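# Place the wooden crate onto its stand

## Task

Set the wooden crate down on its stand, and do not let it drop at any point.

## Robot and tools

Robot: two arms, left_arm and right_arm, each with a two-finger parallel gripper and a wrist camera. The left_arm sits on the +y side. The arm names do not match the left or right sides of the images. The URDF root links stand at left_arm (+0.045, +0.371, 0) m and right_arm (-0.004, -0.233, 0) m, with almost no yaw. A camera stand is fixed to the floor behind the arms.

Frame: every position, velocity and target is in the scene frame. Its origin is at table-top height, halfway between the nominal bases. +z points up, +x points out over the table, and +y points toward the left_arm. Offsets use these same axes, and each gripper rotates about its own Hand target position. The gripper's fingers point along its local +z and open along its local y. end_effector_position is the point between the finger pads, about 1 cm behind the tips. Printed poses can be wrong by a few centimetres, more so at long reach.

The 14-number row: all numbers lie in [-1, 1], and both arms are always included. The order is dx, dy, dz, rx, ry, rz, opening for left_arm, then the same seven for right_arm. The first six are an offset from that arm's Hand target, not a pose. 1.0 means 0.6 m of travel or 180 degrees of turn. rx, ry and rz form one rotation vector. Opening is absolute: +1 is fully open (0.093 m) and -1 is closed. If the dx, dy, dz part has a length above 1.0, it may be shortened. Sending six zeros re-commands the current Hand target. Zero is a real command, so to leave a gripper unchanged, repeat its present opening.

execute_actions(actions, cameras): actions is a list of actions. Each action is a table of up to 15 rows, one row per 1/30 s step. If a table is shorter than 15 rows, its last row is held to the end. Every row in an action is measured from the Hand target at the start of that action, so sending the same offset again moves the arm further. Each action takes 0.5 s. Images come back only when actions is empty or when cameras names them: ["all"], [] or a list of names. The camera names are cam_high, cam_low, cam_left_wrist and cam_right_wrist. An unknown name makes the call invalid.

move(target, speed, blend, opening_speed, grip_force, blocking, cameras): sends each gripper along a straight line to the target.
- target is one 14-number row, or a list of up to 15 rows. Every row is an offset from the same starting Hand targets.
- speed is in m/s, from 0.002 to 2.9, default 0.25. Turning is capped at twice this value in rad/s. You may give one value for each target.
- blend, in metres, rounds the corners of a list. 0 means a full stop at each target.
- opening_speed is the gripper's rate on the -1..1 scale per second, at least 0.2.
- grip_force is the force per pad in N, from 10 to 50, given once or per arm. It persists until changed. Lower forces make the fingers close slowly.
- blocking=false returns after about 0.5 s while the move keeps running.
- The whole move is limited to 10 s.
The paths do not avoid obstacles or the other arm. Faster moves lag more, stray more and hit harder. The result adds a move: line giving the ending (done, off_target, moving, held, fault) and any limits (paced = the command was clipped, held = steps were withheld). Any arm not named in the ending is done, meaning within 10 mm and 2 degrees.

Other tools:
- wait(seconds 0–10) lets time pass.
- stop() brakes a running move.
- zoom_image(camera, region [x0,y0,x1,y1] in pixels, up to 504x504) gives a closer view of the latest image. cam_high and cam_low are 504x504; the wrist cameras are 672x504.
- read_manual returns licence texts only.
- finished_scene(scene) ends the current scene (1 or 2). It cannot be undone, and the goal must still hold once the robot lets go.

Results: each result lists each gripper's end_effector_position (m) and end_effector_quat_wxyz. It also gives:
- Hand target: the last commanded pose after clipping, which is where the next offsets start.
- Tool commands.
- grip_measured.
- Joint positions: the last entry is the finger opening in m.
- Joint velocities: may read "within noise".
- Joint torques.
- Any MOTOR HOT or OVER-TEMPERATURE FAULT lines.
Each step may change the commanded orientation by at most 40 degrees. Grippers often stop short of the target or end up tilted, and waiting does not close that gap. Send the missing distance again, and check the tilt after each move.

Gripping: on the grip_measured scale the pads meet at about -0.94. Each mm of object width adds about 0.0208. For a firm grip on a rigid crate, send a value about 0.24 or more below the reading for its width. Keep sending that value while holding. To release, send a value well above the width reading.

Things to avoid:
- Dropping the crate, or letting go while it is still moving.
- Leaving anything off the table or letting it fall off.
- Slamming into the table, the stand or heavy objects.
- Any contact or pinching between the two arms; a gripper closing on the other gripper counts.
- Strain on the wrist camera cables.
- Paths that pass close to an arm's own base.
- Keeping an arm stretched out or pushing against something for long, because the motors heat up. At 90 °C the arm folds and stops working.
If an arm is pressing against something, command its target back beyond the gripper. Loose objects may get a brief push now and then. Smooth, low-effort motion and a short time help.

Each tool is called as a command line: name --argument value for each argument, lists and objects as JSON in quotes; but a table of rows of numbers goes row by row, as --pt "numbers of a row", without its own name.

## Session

execute_actions --actions '[]'

Scene clock: 0.00 s.
left_arm: end_effector_position=(+0.4389, +0.3554, +0.0844) grip_measured=+1.000 end_effector_quat_wxyz=(+0.545, +0.043, +0.838, +0.009) | right_arm: end_effector_position=(+0.3727, -0.2666, +0.0698) grip_measured=+1.000 end_effector_quat_wxyz=(+0.541, +0.058, +0.836, -0.073)
Joint positions: left_arm=[-0.031 1.542 0.422 0.702 -0.008 0.064 0.093] | right_arm=[-0.015 1.563 0.342 0.799 0.174 0.012 0.093]
Joint velocities: within noise
Joint torques (N m): no reading
Heat: left arm: 33 °C; right arm: 33 °C.
Hand target: left_arm +0.4409, +0.3554, +0.0885; +0.549, +0.043, +0.835, +0.009 | right_arm +0.3748, -0.2666, +0.0740; +0.546, +0.058, +0.832, -0.073
Tool commands: left_gripper/opening=+1.0 right_gripper/opening=+1.0

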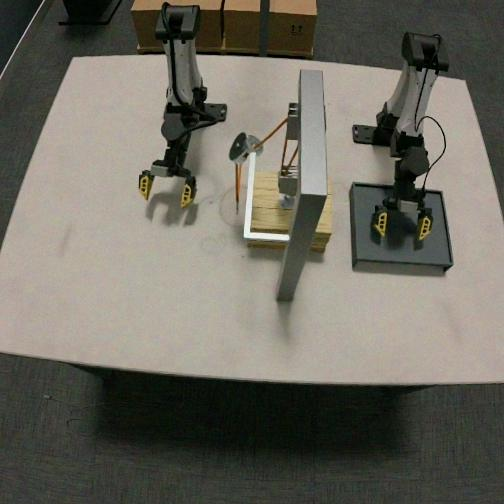

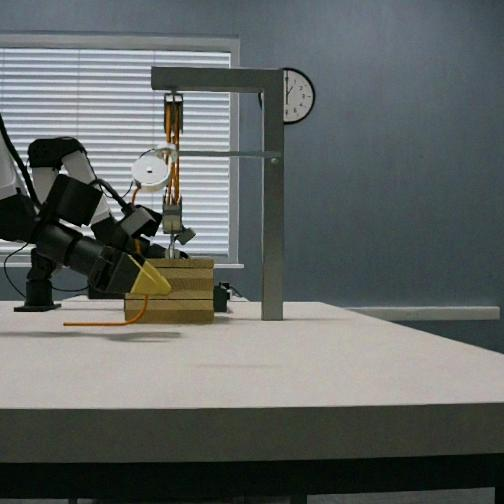

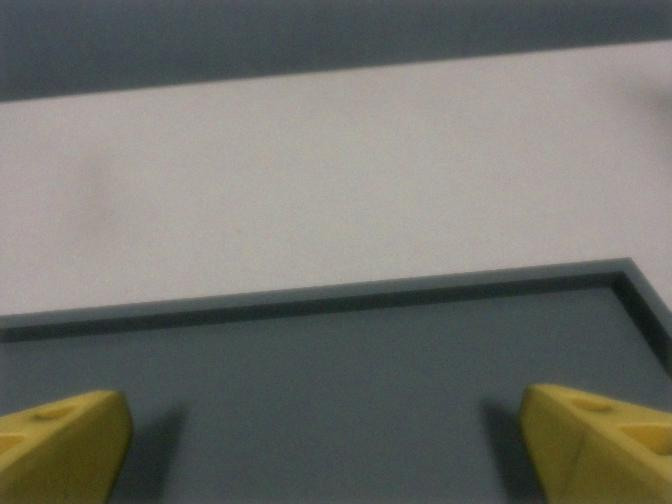

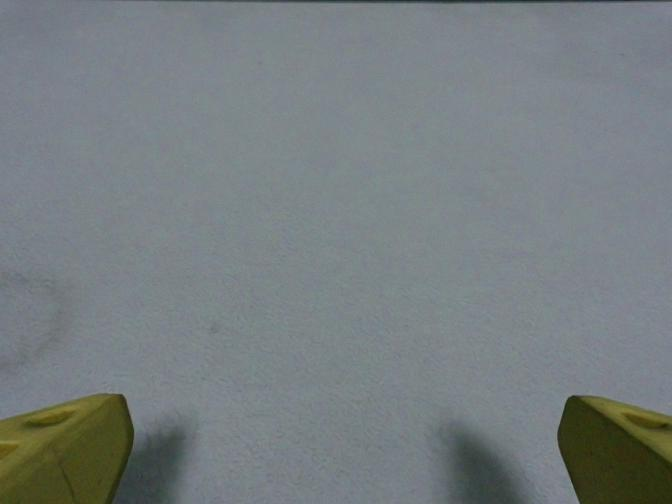

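move --pt "-0.068 0.108 0.186 -0.112 0.11 0.149 1 -0.175 0.028 0.21 0.025 -0.047 0.153 0.4" --pt "-0.093 0.358 0.119 -0.337 0.331 0.446 1 -0.208 0.211 0.193 0.0496 -0.0944 0.3067 0.4" --pt "-0.093 0.358 -0.09 -0.337 0.331 0.446 1 -0.208 0.211 0.193 0.0496 -0.0944 0.3067 0.4" --speed 0.4 --blend 0.03 --cameras '["all"]'

Scene clock: 28.57 s.
left_arm: end_effector_position=(+0.3836, +0.5708, +0.0390) grip_measured=+1.000 end_effector_quat_wxyz=(+0.060, +0.701, -0.708, +0.058) | right_arm: end_effector_position=(+0.2523, -0.1436, +0.1939) grip_measured=+0.403 end_effector_quat_wxyz=(+0.628, -0.280, +0.682, +0.249)
Joint positions: left_arm=[0.603 2.172 1.722 -1.218 0.137 -0.962 0.093] | right_arm=[-0.201 0.725 0.208 0.364 -0.96 -0.137 0.065]
Joint torques (N m): left_arm=[-0.01 -11.47 5.56 0.25 0.15 -0.11] | right_arm=[1.06 0.44 6.86 2.18 -0.11 0.02]
Heat: left arm: 34 °C; right arm: 36 °C.
Hand target: left_arm +0.3852, +0.5702, +0.0345; +0.062, +0.705, -0.704, +0.062 | right_arm +0.2500, -0.1401, +0.1897; +0.624, -0.282, +0.681, +0.259
Off the commanded pose: left_arm 0.005 m, 1 deg | right_arm 0.006 m, 1 deg.
move: done

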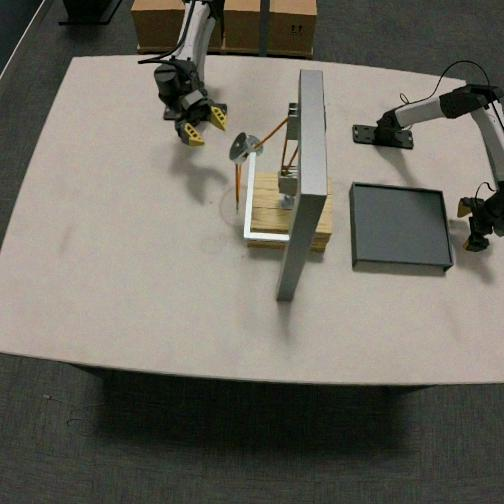

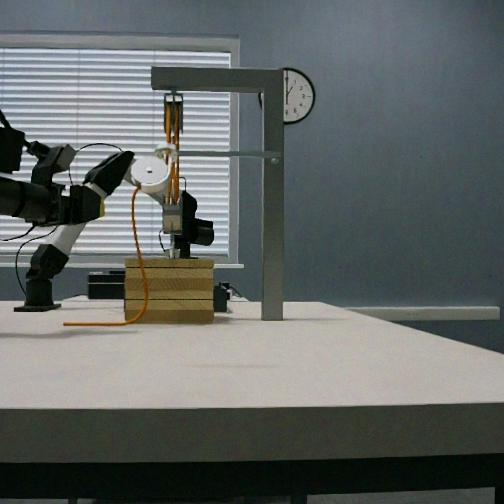

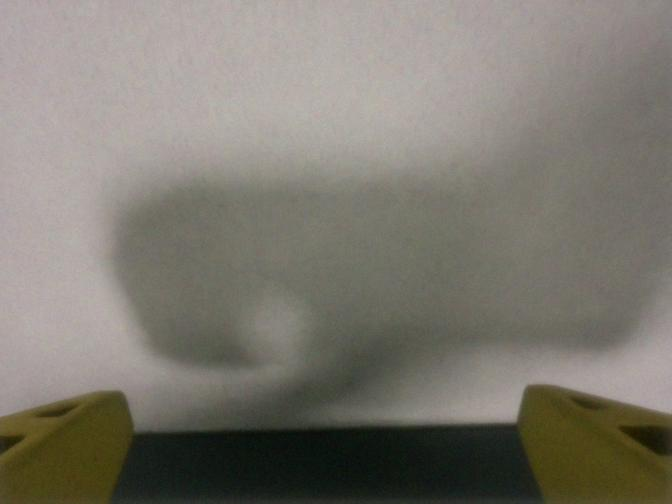

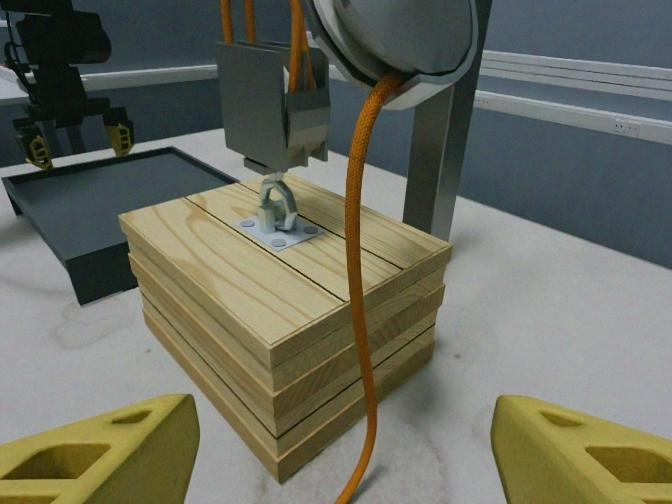

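zoom_image --camera "cam_right_wrist" --region '[300, 150, 420, 270]'

Scaled by 4.200.

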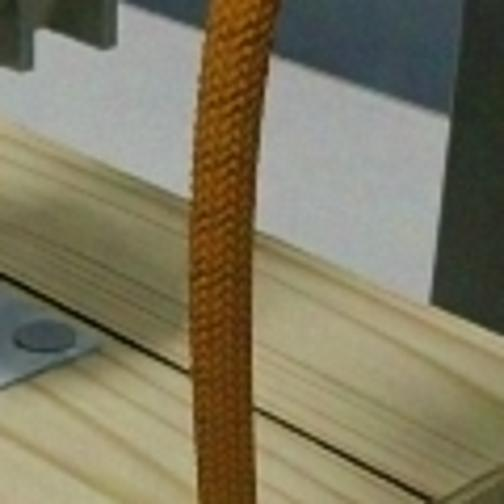

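move --target '[0, 0, 0, 0, 0, 0, 1, 0.103, 0.1, -0.01, 0, 0, 0, 0.4]' --speed 0.2 --cameras '["cam_right_wrist", "cam_high"]'

Scene clock: 51.27 s.
left_arm: end_effector_position=(+0.3836, +0.5708, +0.0390) grip_measured=+1.000 end_effector_quat_wxyz=(+0.060, +0.701, -0.708, +0.058) | right_arm: end_effector_position=(+0.3049, -0.0824, +0.1729) grip_measured=+0.403 end_effector_quat_wxyz=(+0.613, -0.283, +0.690, +0.261)
Joint positions: left_arm=[0.603 2.172 1.722 -1.217 0.137 -0.962 0.093] | right_arm=[0.159 1.195 0.284 0.771 -0.627 -0.07 0.065]
Joint torques (N m): left_arm=[-0.01 -11.45 5.52 0.25 0.15 -0.12] | right_arm=[0.81 -1.37 9.73 2.4 0.11 0.1]
Heat: left arm: 38 °C; right arm: 37 °C.
Hand target: left_arm +0.3851, +0.5702, +0.0345; +0.062, +0.705, -0.704, +0.062 | right_arm +0.3117, -0.0800, +0.1837; +0.624, -0.282, +0.681, +0.259
Off the commanded pose: left_arm 0.005 m, 1 deg | right_arm 0.013 m, 2 deg.
move: off_target (right_arm)
Images, in order (width x height): cam_high 504x504, cam_right_wrist 672x504.

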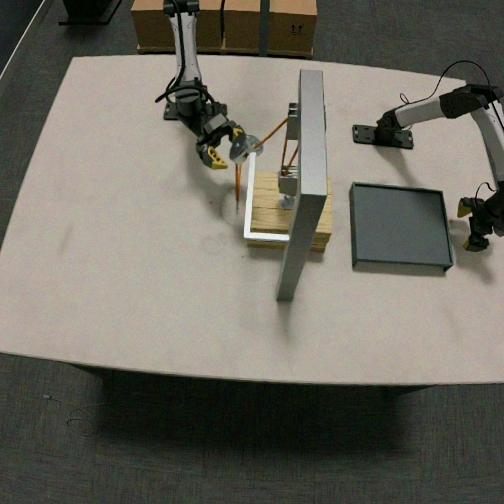

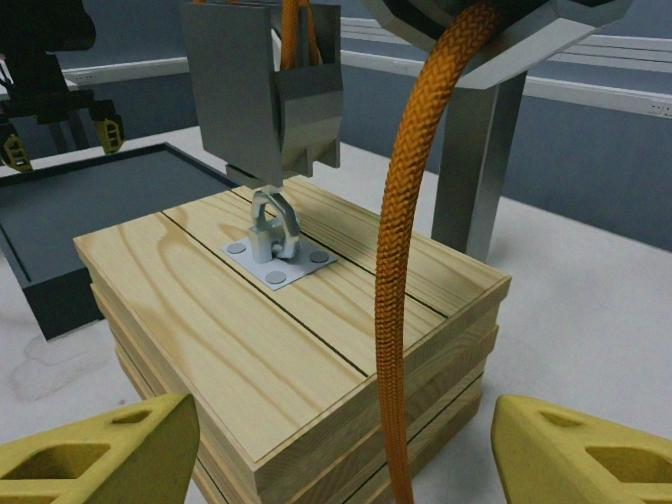

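move --pt "0 0 0 0 0 0 1 0.03 0.007 0.02 0 0 0 0.4" --pt "0 0 -0.01 0 0 0 1 0.03 0.007 0.02 0 0 0 -1" --speed 0.1 --opening_speed 1.2 --cameras '["cam_right_wrist"]'

Scene clock: 58.90 s.
left_arm: end_effector_position=(+0.3877, +0.5736, +0.0386) grip_measured=+1.000 end_effector_quat_wxyz=(+0.050, +0.701, -0.709, +0.060) | right_arm: end_effector_position=(+0.3240, -0.0783, +0.1908) grip_measured=-0.962 end_effector_quat_wxyz=(+0.623, -0.285, +0.681, +0.258)
Joint positions: left_arm=[0.603 2.172 1.722 -1.197 0.137 -0.963 0.093] | right_arm=[0.164 1.248 0.374 0.762 -0.621 -0.069 0]
Joint torques (N m): left_arm=[-0.01 -10.99 4.36 0.31 0.15 -0.11] | right_arm=[1.1 -1.95 9.81 2.11 0.15 0.02]
Heat: left arm: 39 °C; right arm: 37 °C.
Hand target: left_arm +0.3852, +0.5702, +0.0285; +0.062, +0.705, -0.704, +0.062 | right_arm +0.3298, -0.0759, +0.1959; +0.624, -0.282, +0.681, +0.259
Off the commanded pose: left_arm 0.011 m, 2 deg | right_arm 0.008 m, 0 deg.
move: off_target (left_arm)
Images, in order (width x height): cam_right_wrist 672x504.

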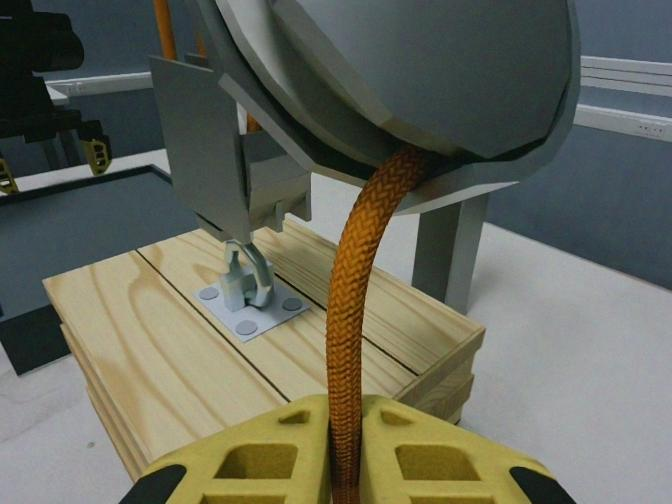

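move --pt "0 0 -0.01 0 0 0 1 0.05 -0.207 -0.077 -0.17 -0.099 -0.081 -1" --pt "0 -0.03 -0.01 0 0 0 1 0.084 -0.34 -0.16 -0.2 -0.11 -0.11 -1" --pt "0 -0.03 -0.01 0 0 0 1 0.117 -0.573 -0.21 -0.278 -0.144 -0.181 -1" --speed '[0.14, 0.08, 0.08]' --blend 0.03 --cameras '["cam_high", "cam_low", "cam_right_wrist"]'

Scene clock: 84.97 s.
left_arm: end_effector_position=(+0.3834, +0.5552, +0.0193) grip_measured=+1.000 end_effector_quat_wxyz=(+0.068, +0.703, -0.706, +0.057) | right_arm: end_effector_position=(+0.3974, -0.4141, +0.0652) grip_measured=-0.981 end_effector_quat_wxyz=(+0.622, -0.359, +0.641, -0.268)
Joint positions: left_arm=[0.572 2.172 1.639 -1.147 0.141 -1 0.093] | right_arm=[-0.705 2.171 0.621 1.433 -0.804 -1.002 0]
Joint torques (N m): left_arm=[-0.49 -13.83 4.64 0.24 0.15 -0.11] | right_arm=[-0.53 -5.9 5.38 2.59 0.05 -0.23]
Heat: left arm: 41 °C; right arm: 38 °C.
Hand target: left_arm +0.3851, +0.5520, +0.0225; +0.062, +0.705, -0.704, +0.062 | right_arm +0.3999, -0.4197, +0.0697; +0.625, -0.368, +0.624, -0.292
Off the commanded pose: left_arm 0.005 m, 1 deg | right_arm 0.008 m, 4 deg.
move: off_target (right_arm)
Images, in order (width x height): cam_high 504x504, cam_low 504x504, cam_right_wrist 672x504.

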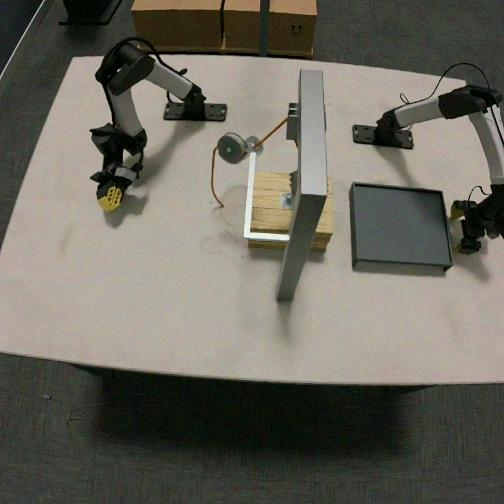

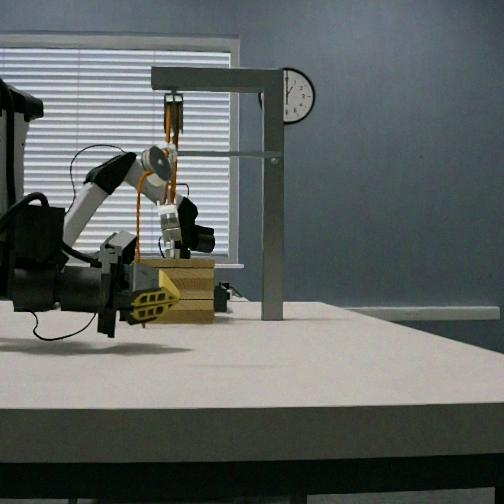

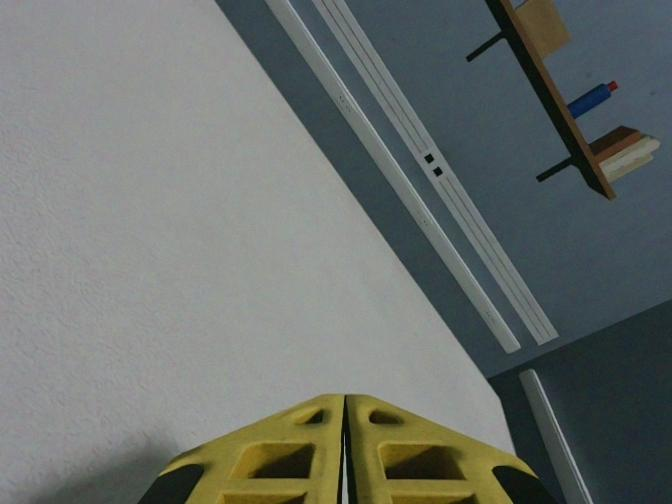

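move --pt "0 0 0 0 0 0 1 -0.2 0.15 0.167 0.139 0.072 0.09 0.6" --pt "0 0 0 0 0 0 1 -0.25 0.4 0.2 0.278 0.144 0.181 0.6" --speed 0.3 --blend 0.03 --cameras '["all"]'

Scene clock: 98.63 s.
left_arm: end_effector_position=(+0.3834, +0.5552, +0.0193) grip_measured=+1.000 end_effector_quat_wxyz=(+0.068, +0.703, -0.706, +0.057) | right_arm: end_effector_position=(+0.2507, -0.1814, +0.1912) grip_measured=+0.597 end_effector_quat_wxyz=(+0.622, -0.282, +0.682, +0.261)
Joint positions: left_arm=[0.572 2.172 1.639 -1.147 0.141 -1 0.093] | right_arm=[-0.463 0.837 0.263 0.295 -1.239 -0.26 0.074]
Joint torques (N m): left_arm=[-0.49 -13.82 4.63 0.24 0.15 -0.11] | right_arm=[0.76 -0.83 6.24 1.95 0 0.04]
Heat: left arm: 43 °C; right arm: 37 °C.
Hand target: left_arm +0.3851, +0.5520, +0.0225; +0.062, +0.705, -0.704, +0.062 | right_arm +0.2498, -0.1797, +0.1897; +0.624, -0.282, +0.681, +0.259
Off the commanded pose: left_arm 0.005 m, 1 deg | right_arm 0.002 m, 0 deg.
move: done

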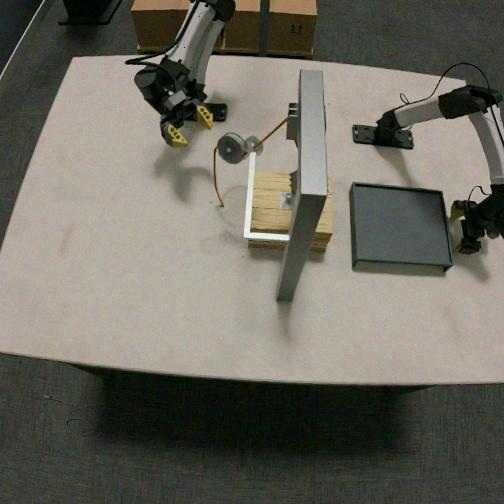

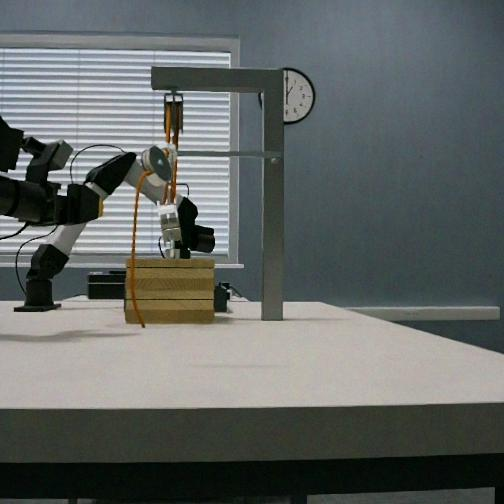

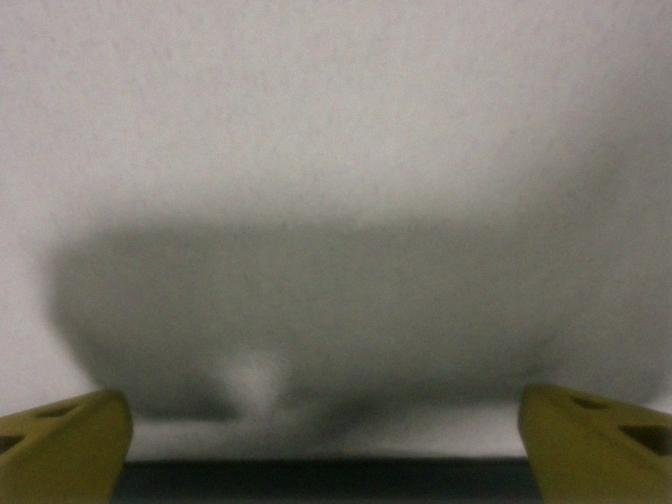

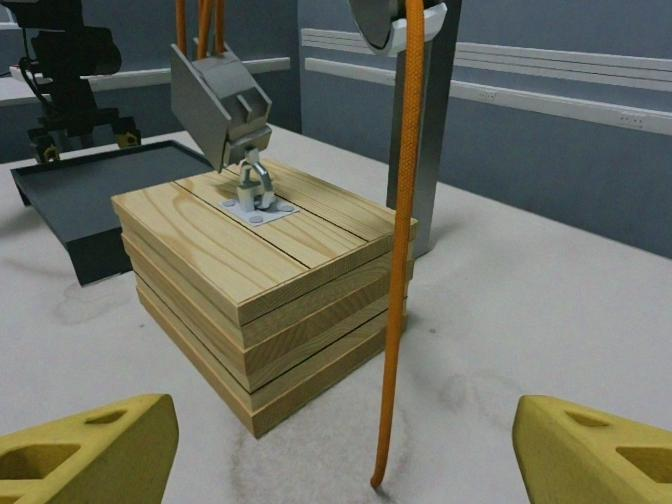

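move --pt "0 0 0 0 0 0 1 0.089 0.018 0.034 0 0 0 0.6" --pt "0 0 0 0 0 0 1 0.17 0.098 0.042 0 0 0 0.6" --speed 0.15 --blend 0.02 --cameras '["cam_right_wrist"]'

Scene clock: 126.27 s.
left_arm: end_effector_position=(+0.3834, +0.5552, +0.0193) grip_measured=+1.000 end_effector_quat_wxyz=(+0.068, +0.703, -0.706, +0.057) | right_arm: end_effector_position=(+0.3445, -0.1224, +0.2046) grip_measured=+0.597 end_effector_quat_wxyz=(+0.614, -0.281, +0.689, +0.263)
Joint positions: left_arm=[0.572 2.172 1.639 -1.147 0.141 -1 0.093] | right_arm=[-0.041 1.273 0.486 0.627 -0.824 -0.101 0.074]
Joint torques (N m): left_arm=[-0.51 -13.79 4.6 0.24 0.15 -0.12] | right_arm=[0.91 -2.11 10.41 2.22 0.12 0.03]
Heat: left arm: 46 °C; right arm: 38 °C.
Hand target: left_arm +0.3851, +0.5520, +0.0225; +0.062, +0.705, -0.704, +0.062 | right_arm +0.3519, -0.1209, +0.2148; +0.624, -0.282, +0.681, +0.259
Off the commanded pose: left_arm 0.005 m, 1 deg | right_arm 0.013 m, 2 deg.
move: off_target (right_arm)
Images, in order (width x height): cam_right_wrist 672x504.

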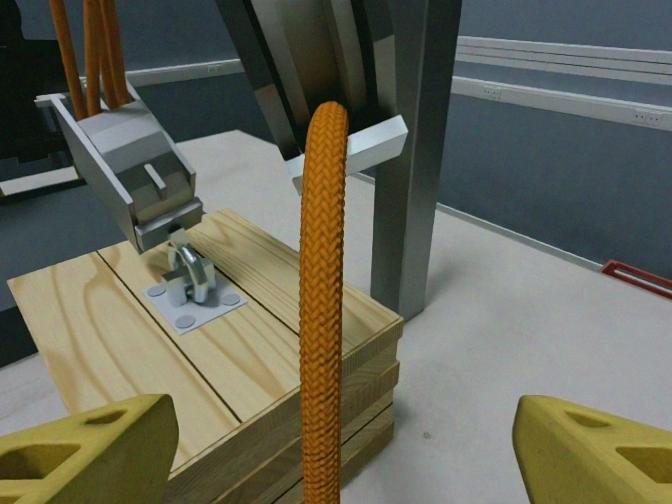

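move --pt "0 0 0 0 0 0 1 -0.023 -0.018 0 0 0 0 0.6" --pt "0 0 0 0 0 0 1 -0.023 -0.018 0 0 0 0 -1" --pt "0 0 0 0 0 0 1 0.038 -0.248 -0.158 -0.12 -0.07 -0.06 -1" --speed '[0.1, 0.1, 0.06]' --opening_speed 1.5 --cameras '["cam_high", "cam_low", "cam_right_wrist"]'

Scene clock: 141.17 s.
left_arm: end_effector_position=(+0.3834, +0.5552, +0.0193) grip_measured=+1.000 end_effector_quat_wxyz=(+0.068, +0.703, -0.706, +0.057) | right_arm: end_effector_position=(+0.3614, -0.2337, +0.1525) grip_measured=-0.971 end_effector_quat_wxyz=(+0.683, -0.420, +0.595, +0.059)
Joint positions: left_arm=[0.572 2.172 1.639 -1.147 0.141 -1 0.093] | right_arm=[-0.435 1.643 0.463 1.038 -1.13 -0.658 0]
Joint torques (N m): left_arm=[-0.5 -13.86 4.59 0.24 0.15 -0.11] | right_arm=[-5.27 -1.48 4.77 0.95 1.16 -0.11]
Heat: left arm: 48 °C; right arm: 38 °C.
Hand target: left_arm +0.3851, +0.5520, +0.0225; +0.062, +0.705, -0.704, +0.062 | right_arm +0.3747, -0.2698, +0.1201; +0.652, -0.355, +0.669, +0.035
Off the commanded pose: left_arm 0.005 m, 1 deg | right_arm 0.050 m, 12 deg.
move: off_target (right_arm)
Images, in order (width x height): cam_high 504x504, cam_low 504x504, cam_right_wrist 672x504.

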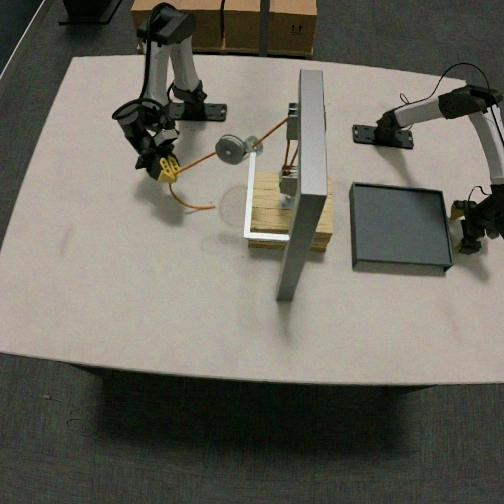

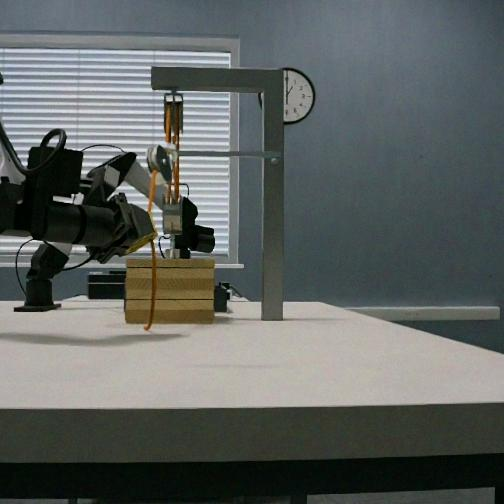

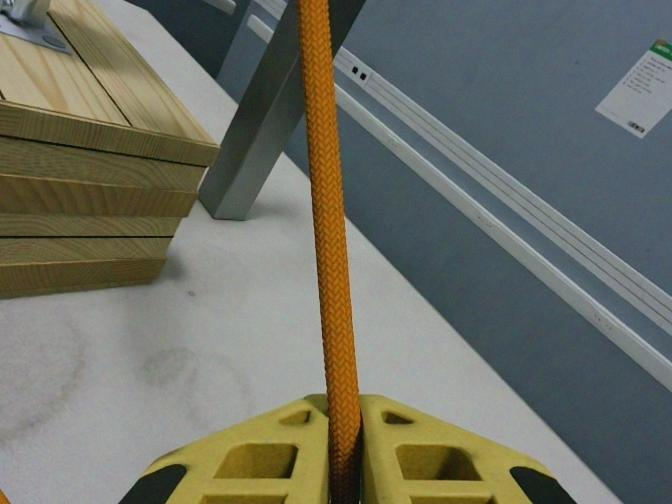

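execute_actions --actions '[]'

Scene clock: 164.70 s.
left_arm: end_effector_position=(+0.3834, +0.5552, +0.0193) grip_measured=+1.000 end_effector_quat_wxyz=(+0.068, +0.703, -0.706, +0.057) | right_arm: end_effector_position=(+0.3614, -0.2337, +0.1526) grip_measured=-0.971 end_effector_quat_wxyz=(+0.683, -0.420, +0.594, +0.059)
Joint positions: left_arm=[0.572 2.172 1.639 -1.147 0.141 -1 0.093] | right_arm=[-0.435 1.643 0.463 1.038 -1.13 -0.658 0]
Joint velocities: within noise
Joint torques (N m): left_arm=[-0.49 -13.82 4.63 0.24 0.14 -0.11] | right_arm=[-5.22 -1.73 4.75 0.85 1.13 -0.11]
Heat: left arm: 49 °C; right arm: 37 °C.
Hand target: left_arm +0.3851, +0.5520, +0.0225; +0.062, +0.705, -0.704, +0.062 | right_arm +0.3747, -0.2697, +0.1201; +0.652, -0.355, +0.669, +0.035
Tool commands: left_gripper/opening=+1.0 right_gripper/opening=-1.0
Off the commanded pose: left_arm 0.005 m, 1 deg | right_arm 0.050 m, 12 deg.

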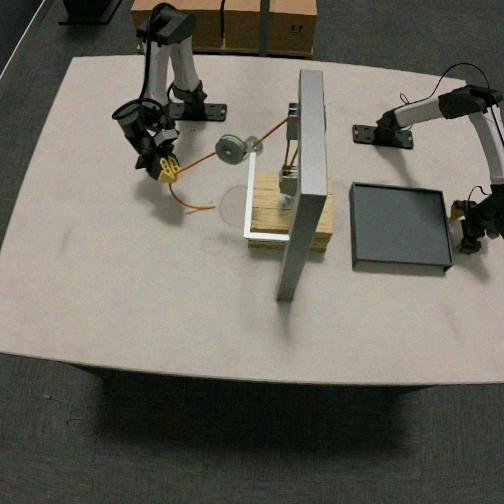

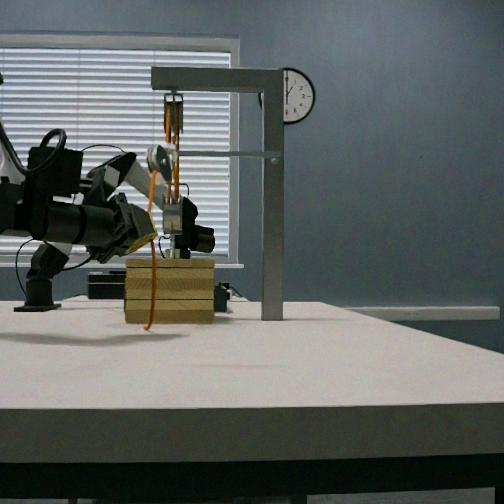

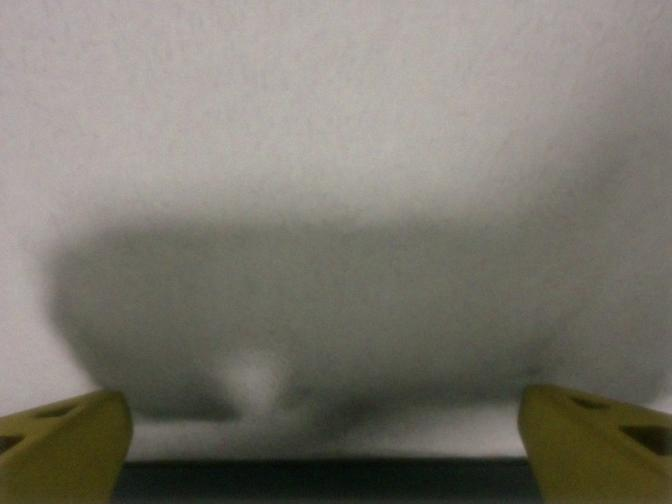

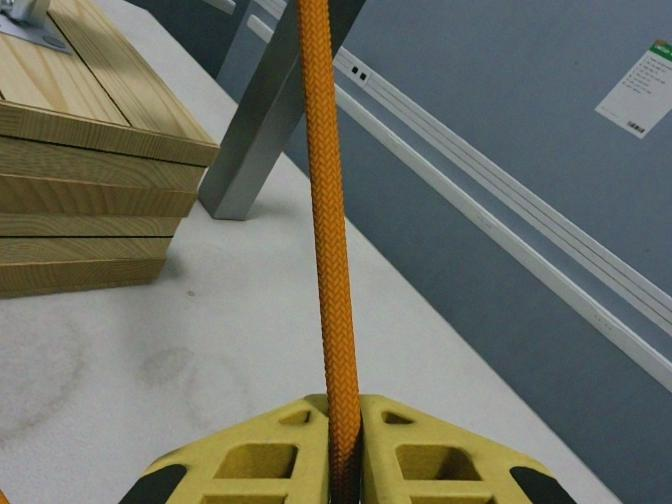

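move --pt "0 0 0 0 0 0 1 -0.033 0.0995 0.083 0 0 0 -1" --pt "0 0 0 0 0 0 1 -0.033 0.0995 0.083 0 0 0 0.2" --pt "0 0 0 0 0 0 1 -0.191 0.0495 0.1165 0.06 0.035 0.03 0.2" --pt "0 0 0 0 0 0 1 -0.1328 0.166 0.158 0.1203 0.0697 0.0604 0.2" --speed 0.15 --cameras '["cam_high","cam_low","cam_right_wrist"]'

Scene clock: 188.83 s.
left_arm: end_effector_position=(+0.3834, +0.5552, +0.0193) grip_measured=+1.000 end_effector_quat_wxyz=(+0.068, +0.703, -0.706, +0.057) | right_arm: end_effector_position=(+0.2912, -0.1704, +0.2110) grip_measured=+0.197 end_effector_quat_wxyz=(+0.620, -0.282, +0.683, +0.262)
Joint positions: left_arm=[0.572 2.172 1.639 -1.147 0.141 -1 0.093] | right_arm=[-0.313 1.016 0.383 0.43 -1.094 -0.171 0.055]
Joint torques (N m): left_arm=[-0.46 -13.83 4.62 0.24 0.15 -0.12] | right_arm=[0.65 -1.06 9.01 2.05 0.05 0.05]
Heat: left arm: 50 °C; right arm: 37 °C.
Hand target: left_arm +0.3851, +0.5520, +0.0225; +0.062, +0.705, -0.704, +0.062 | right_arm +0.2950, -0.1701, +0.2149; +0.624, -0.282, +0.681, +0.259
Off the commanded pose: left_arm 0.005 m, 1 deg | right_arm 0.005 m, 1 deg.
move: done
Images, in order (width x height): cam_high 504x504, cam_low 504x504, cam_right_wrist 672x504.

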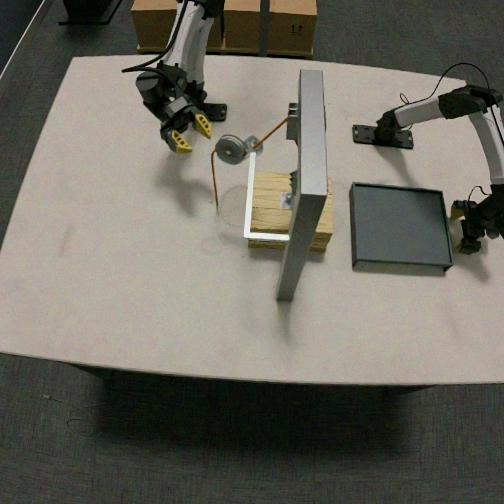

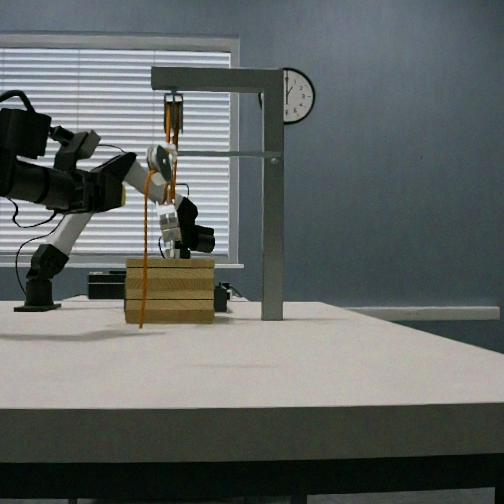

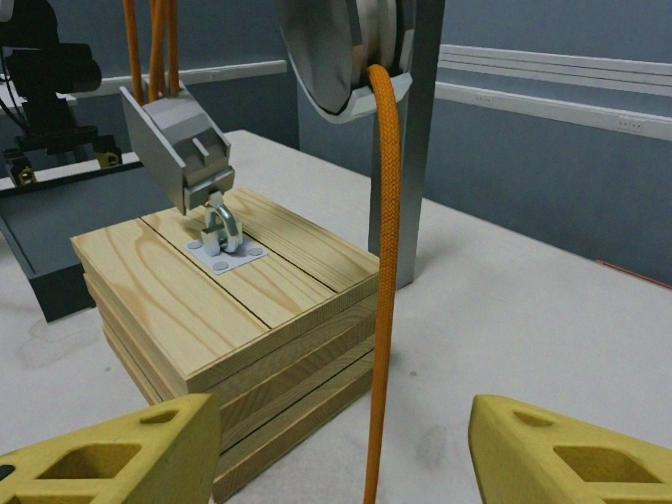

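move --pt "0 0 0 0 0 0 1 0.0923 0.0618 0.0133 0 0 0 0.2" --pt "0 0 0 0 0 0 1 0.0923 0.0618 0.0133 0 0 0 -1" --speed 0.12 --cameras '["cam_right_wrist"]'

Scene clock: 213.80 s.
left_arm: end_effector_position=(+0.3834, +0.5552, +0.0193) grip_measured=+1.000 end_effector_quat_wxyz=(+0.068, +0.703, -0.706, +0.057) | right_arm: end_effector_position=(+0.3431, -0.1341, +0.2127) grip_measured=-0.969 end_effector_quat_wxyz=(+0.615, -0.280, +0.688, +0.264)
Joint positions: left_arm=[0.572 2.172 1.639 -1.147 0.141 -1 0.093] | right_arm=[-0.092 1.249 0.507 0.577 -0.876 -0.109 0]
Joint torques (N m): left_arm=[-0.5 -13.82 4.63 0.24 0.15 -0.11] | right_arm=[0.69 -2.17 10.67 2.28 0.11 0.05]
Heat: left arm: 51 °C; right arm: 39 °C.
Hand target: left_arm +0.3851, +0.5520, +0.0225; +0.062, +0.705, -0.704, +0.062 | right_arm +0.3504, -0.1330, +0.2229; +0.624, -0.282, +0.681, +0.259
Off the commanded pose: left_arm 0.005 m, 1 deg | right_arm 0.013 m, 2 deg.
move: off_target (right_arm); target 2's new opening was sent with right_arm's hand 0.013 m and 2 deg from that target
Images, in order (width x height): cam_right_wrist 672x504.

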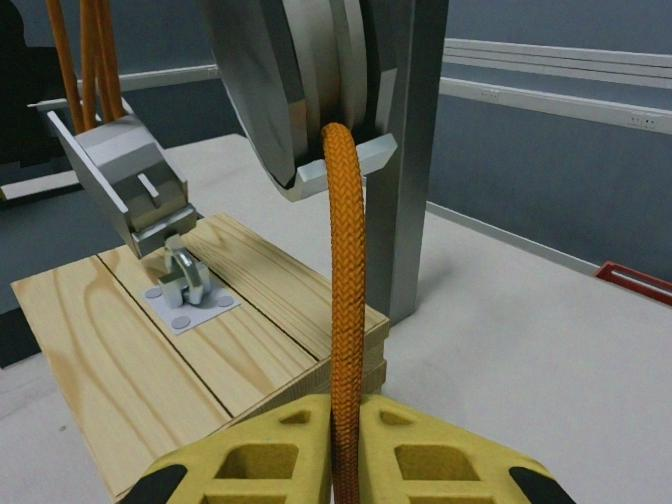

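move --pt "0 0 0 0 0 0 1 0.0327 -0.1117 -0.1282 -0.17 -0.099 -0.081 -1" --pt "0 0 0 0 0 0 1 0.0493 -0.245 -0.2048 -0.17 -0.099 -0.081 -1" --pt "0 0 0 0 0 0 1 0.0827 -0.4783 -0.2548 -0.278 -0.144 -0.181 -1" --speed 0.065 --blend '[0.03,0.03,0]' --cameras '["cam_high","cam_low","cam_right_wrist"]'

Scene clock: 233.80 s.
left_arm: end_effector_position=(+0.3834, +0.5552, +0.0193) grip_measured=+1.000 end_effector_quat_wxyz=(+0.068, +0.703, -0.706, +0.057) | right_arm: end_effector_position=(+0.3938, -0.4053, +0.0705) grip_measured=-0.981 end_effector_quat_wxyz=(+0.626, -0.371, +0.635, -0.261)
Joint positions: left_arm=[0.572 2.172 1.639 -1.147 0.141 -1 0.093] | right_arm=[-0.702 2.138 0.599 1.419 -0.832 -1.013 0]
Joint torques (N m): left_arm=[-0.49 -13.85 4.6 0.23 0.16 -0.11] | right_arm=[0.58 -5.71 5.37 2.4 0.1 0.1]
Heat: left arm: 52 °C; right arm: 39 °C.
Hand target: left_arm +0.3851, +0.5520, +0.0225; +0.062, +0.705, -0.704, +0.062 | right_arm +0.3984, -0.4083, +0.0725; +0.629, -0.371, +0.627, -0.272 (not the last commanded pose)
Off the commanded pose: left_arm 0.005 m, 1 deg | right_arm 0.016 m, 4 deg.
move: off_target (right_arm; path cut at 10 s); path passed 2 of 3 targets
Images, in order (width x height): cam_high 504x504, cam_low 504x504, cam_right_wrist 672x504.

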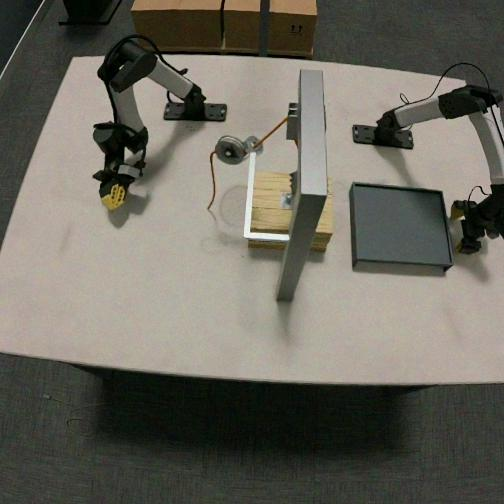

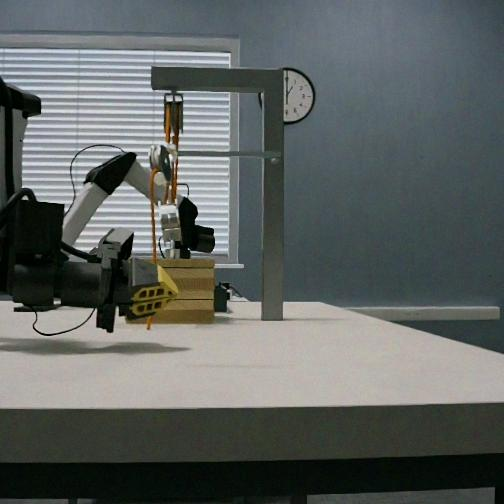

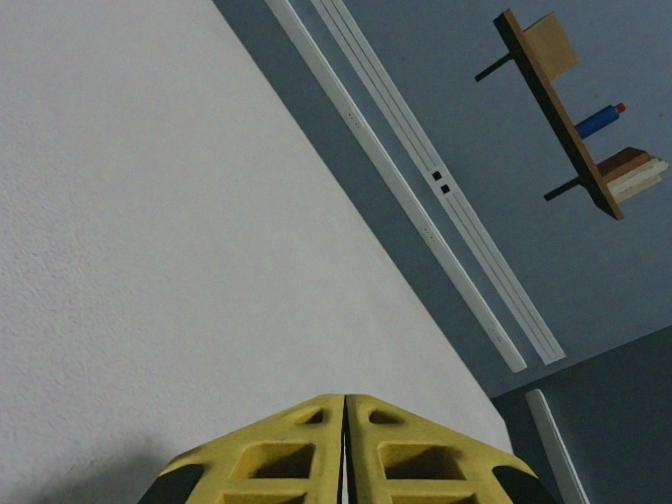

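move --pt "0 0 0 0 0 0 1 -0.1973 0.1305 0.1292 0.149 0.0133 -0.03 0.25" --pt "0 0 0 0 0 0 1 -0.2273 0.4388 0.2325 0.2984 0.0266 -0.0594 0.25" --speed 0.2 --blend '[0.03,0]' --cameras '["cam_low","cam_right_wrist"]'

Scene clock: 305.27 s.
left_arm: end_effector_position=(+0.3834, +0.5552, +0.0193) grip_measured=+1.000 end_effector_quat_wxyz=(+0.068, +0.703, -0.706, +0.057) | right_arm: end_effector_position=(+0.2607, -0.1475, +0.2005) grip_measured=+0.247 end_effector_quat_wxyz=(+0.670, -0.010, +0.742, -0.009)
Joint positions: left_arm=[0.572 2.172 1.639 -1.147 0.141 -1 0.093] | right_arm=[0.718 0.634 0.225 0.275 0.716 0.061 0.057]
Joint torques (N m): left_arm=[-0.47 -13.82 4.62 0.23 0.15 -0.11] | right_arm=[0.95 0.85 11.62 2.05 0.24 0.11]
Heat: left arm: 55 °C; right arm: 38 °C.
Hand target: left_arm +0.3851, +0.5520, +0.0225; +0.062, +0.705, -0.704, +0.062 | right_arm +0.2620, -0.1450, +0.2119; +0.675, +0.000, +0.737, +0.000
Off the commanded pose: left_arm 0.005 m, 1 deg | right_arm 0.012 m, 2 deg.
move: off_target (right_arm)
Images, in order (width x height): cam_low 504x504, cam_right_wrist 672x504.

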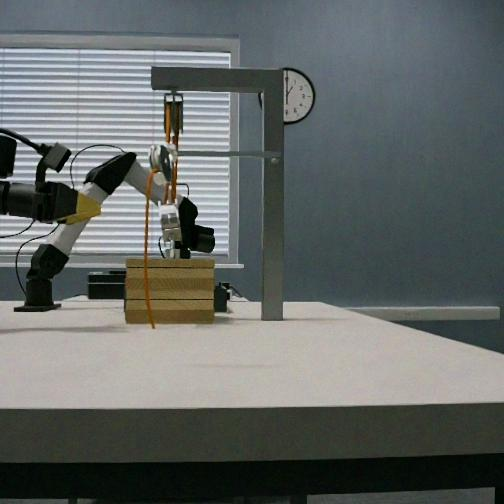

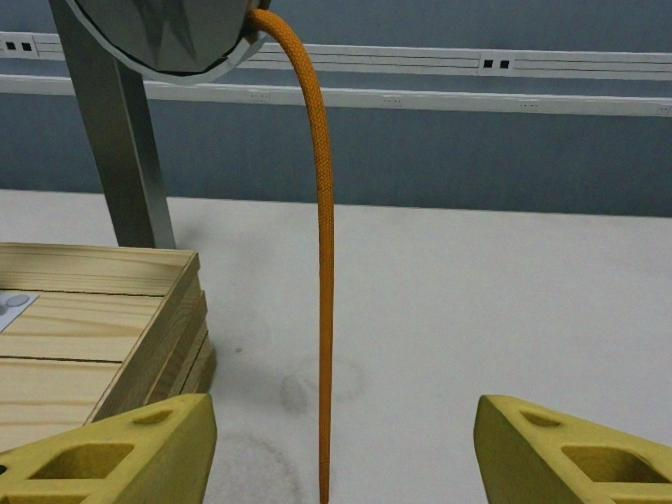

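move --pt "0 0 0 0 0 0 1 0.1733 0.0067 0.0168 0 0 0 0.25" --pt "0 0 0 0 0 0 1 0.1733 0.0067 0.0168 0 0 0 -1" --speed 0.15 --cameras '["cam_right_wrist"]'

Scene clock: 326.77 s.
left_arm: end_effector_position=(+0.3834, +0.5552, +0.0193) grip_measured=+1.000 end_effector_quat_wxyz=(+0.068, +0.703, -0.706, +0.057) | right_arm: end_effector_position=(+0.3590, -0.1429, +0.2096) grip_measured=-0.964 end_effector_quat_wxyz=(+0.665, +0.000, +0.747, -0.005)
Joint positions: left_arm=[0.572 2.172 1.639 -1.147 0.141 -1 0.093] | right_arm=[0.433 1.183 0.451 0.604 0.439 0.047 0]
Joint torques (N m): left_arm=[-0.49 -13.82 4.59 0.23 0.16 -0.11] | right_arm=[-0.73 -1.77 10.82 2.46 -0.1 -0.13]
Heat: left arm: 56 °C; right arm: 43 °C.
Hand target: left_arm +0.3851, +0.5520, +0.0225; +0.062, +0.705, -0.704, +0.062 | right_arm +0.3660, -0.1410, +0.2220; +0.675, +0.000, +0.737, -0.001
Off the commanded pose: left_arm 0.005 m, 1 deg | right_arm 0.014 m, 2 deg.
move: off_target (right_arm); target 2's new opening was sent with right_arm's hand 0.015 m and 2 deg from that target
Images, in order (width x height): cam_right_wrist 672x504.

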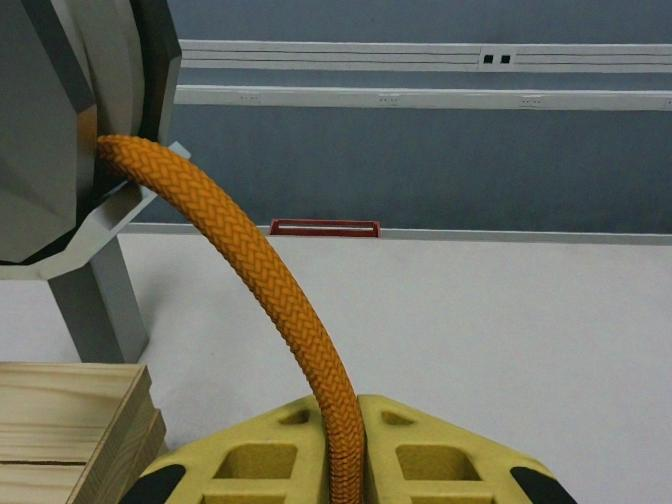

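move --pt "0 0 0 0 0 0 1 0 -0.0817 -0.0533 0.4968 -0.0654 -0.0654 -1" --pt "0 0 0 0 0 0 1 0 -0.215 -0.12 0.4913 -0.1089 -0.1089 -1" --speed '[0.2,0.06]' --blend '[0.01,0]' --cameras '["all"]'

Scene clock: 347.70 s.
left_arm: end_effector_position=(+0.3834, +0.5552, +0.0193) grip_measured=+1.000 end_effector_quat_wxyz=(+0.068, +0.703, -0.706, +0.057) | right_arm: end_effector_position=(+0.3714, -0.2244, +0.1828) grip_measured=-0.970 end_effector_quat_wxyz=(+0.561, +0.513, +0.431, +0.487)
Joint positions: left_arm=[0.572 2.172 1.639 -1.147 0.141 -1 0.093] | right_arm=[0.161 1.555 0.256 1.407 0.318 1.553 0]
Joint torques (N m): left_arm=[-0.47 -13.87 4.62 0.24 0.15 -0.11] | right_arm=[-4.96 -1.68 2.33 1.66 1.37 0.01]
Heat: left arm: 56 °C; right arm: 42 °C.
Hand target: left_arm +0.3851, +0.5520, +0.0225; +0.062, +0.705, -0.704, +0.062 | right_arm +0.3660, -0.2701, +0.1499; +0.579, +0.579, +0.406, +0.405
Off the commanded pose: left_arm 0.005 m, 1 deg | right_arm 0.056 m, 13 deg.
move: off_target (right_arm)

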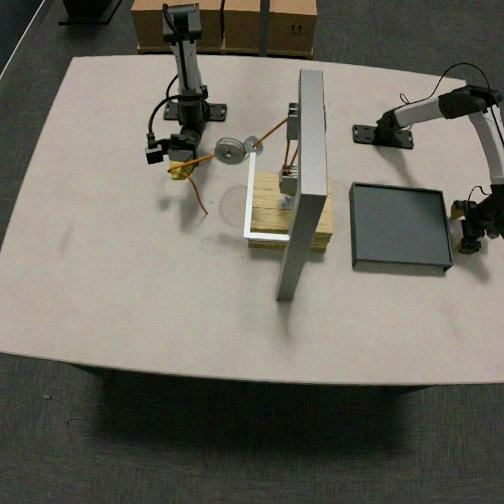

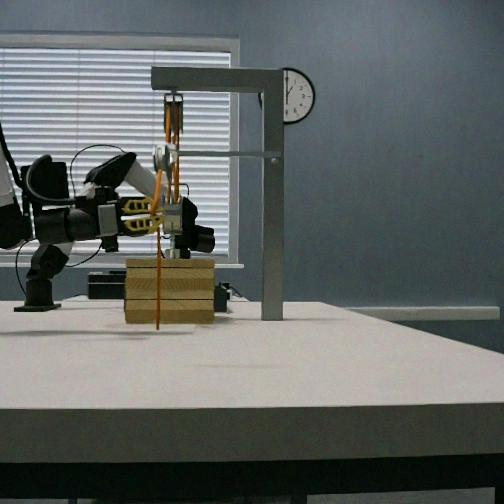

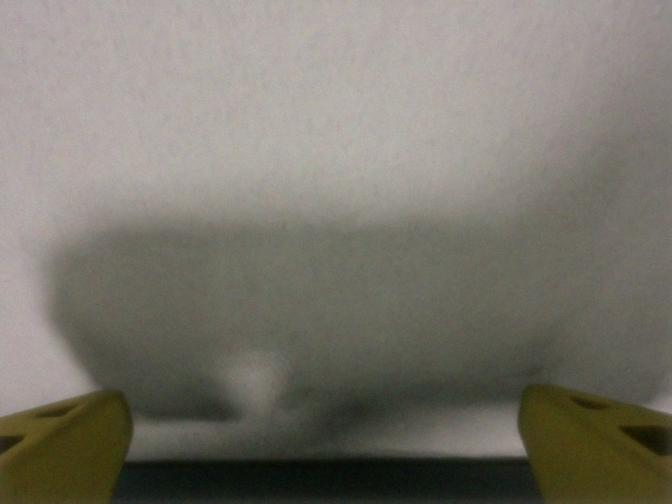

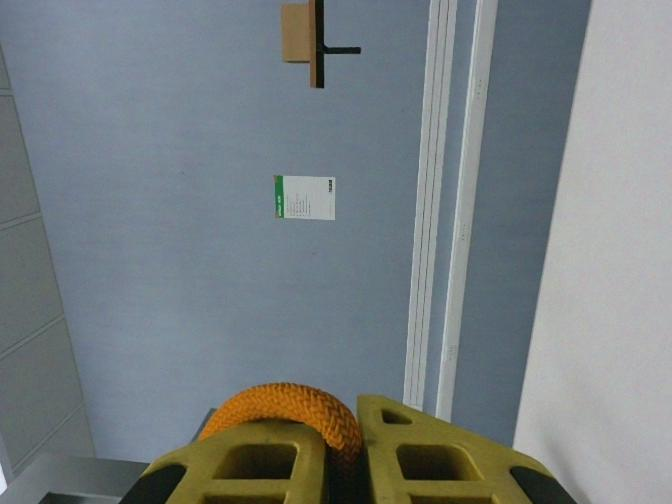

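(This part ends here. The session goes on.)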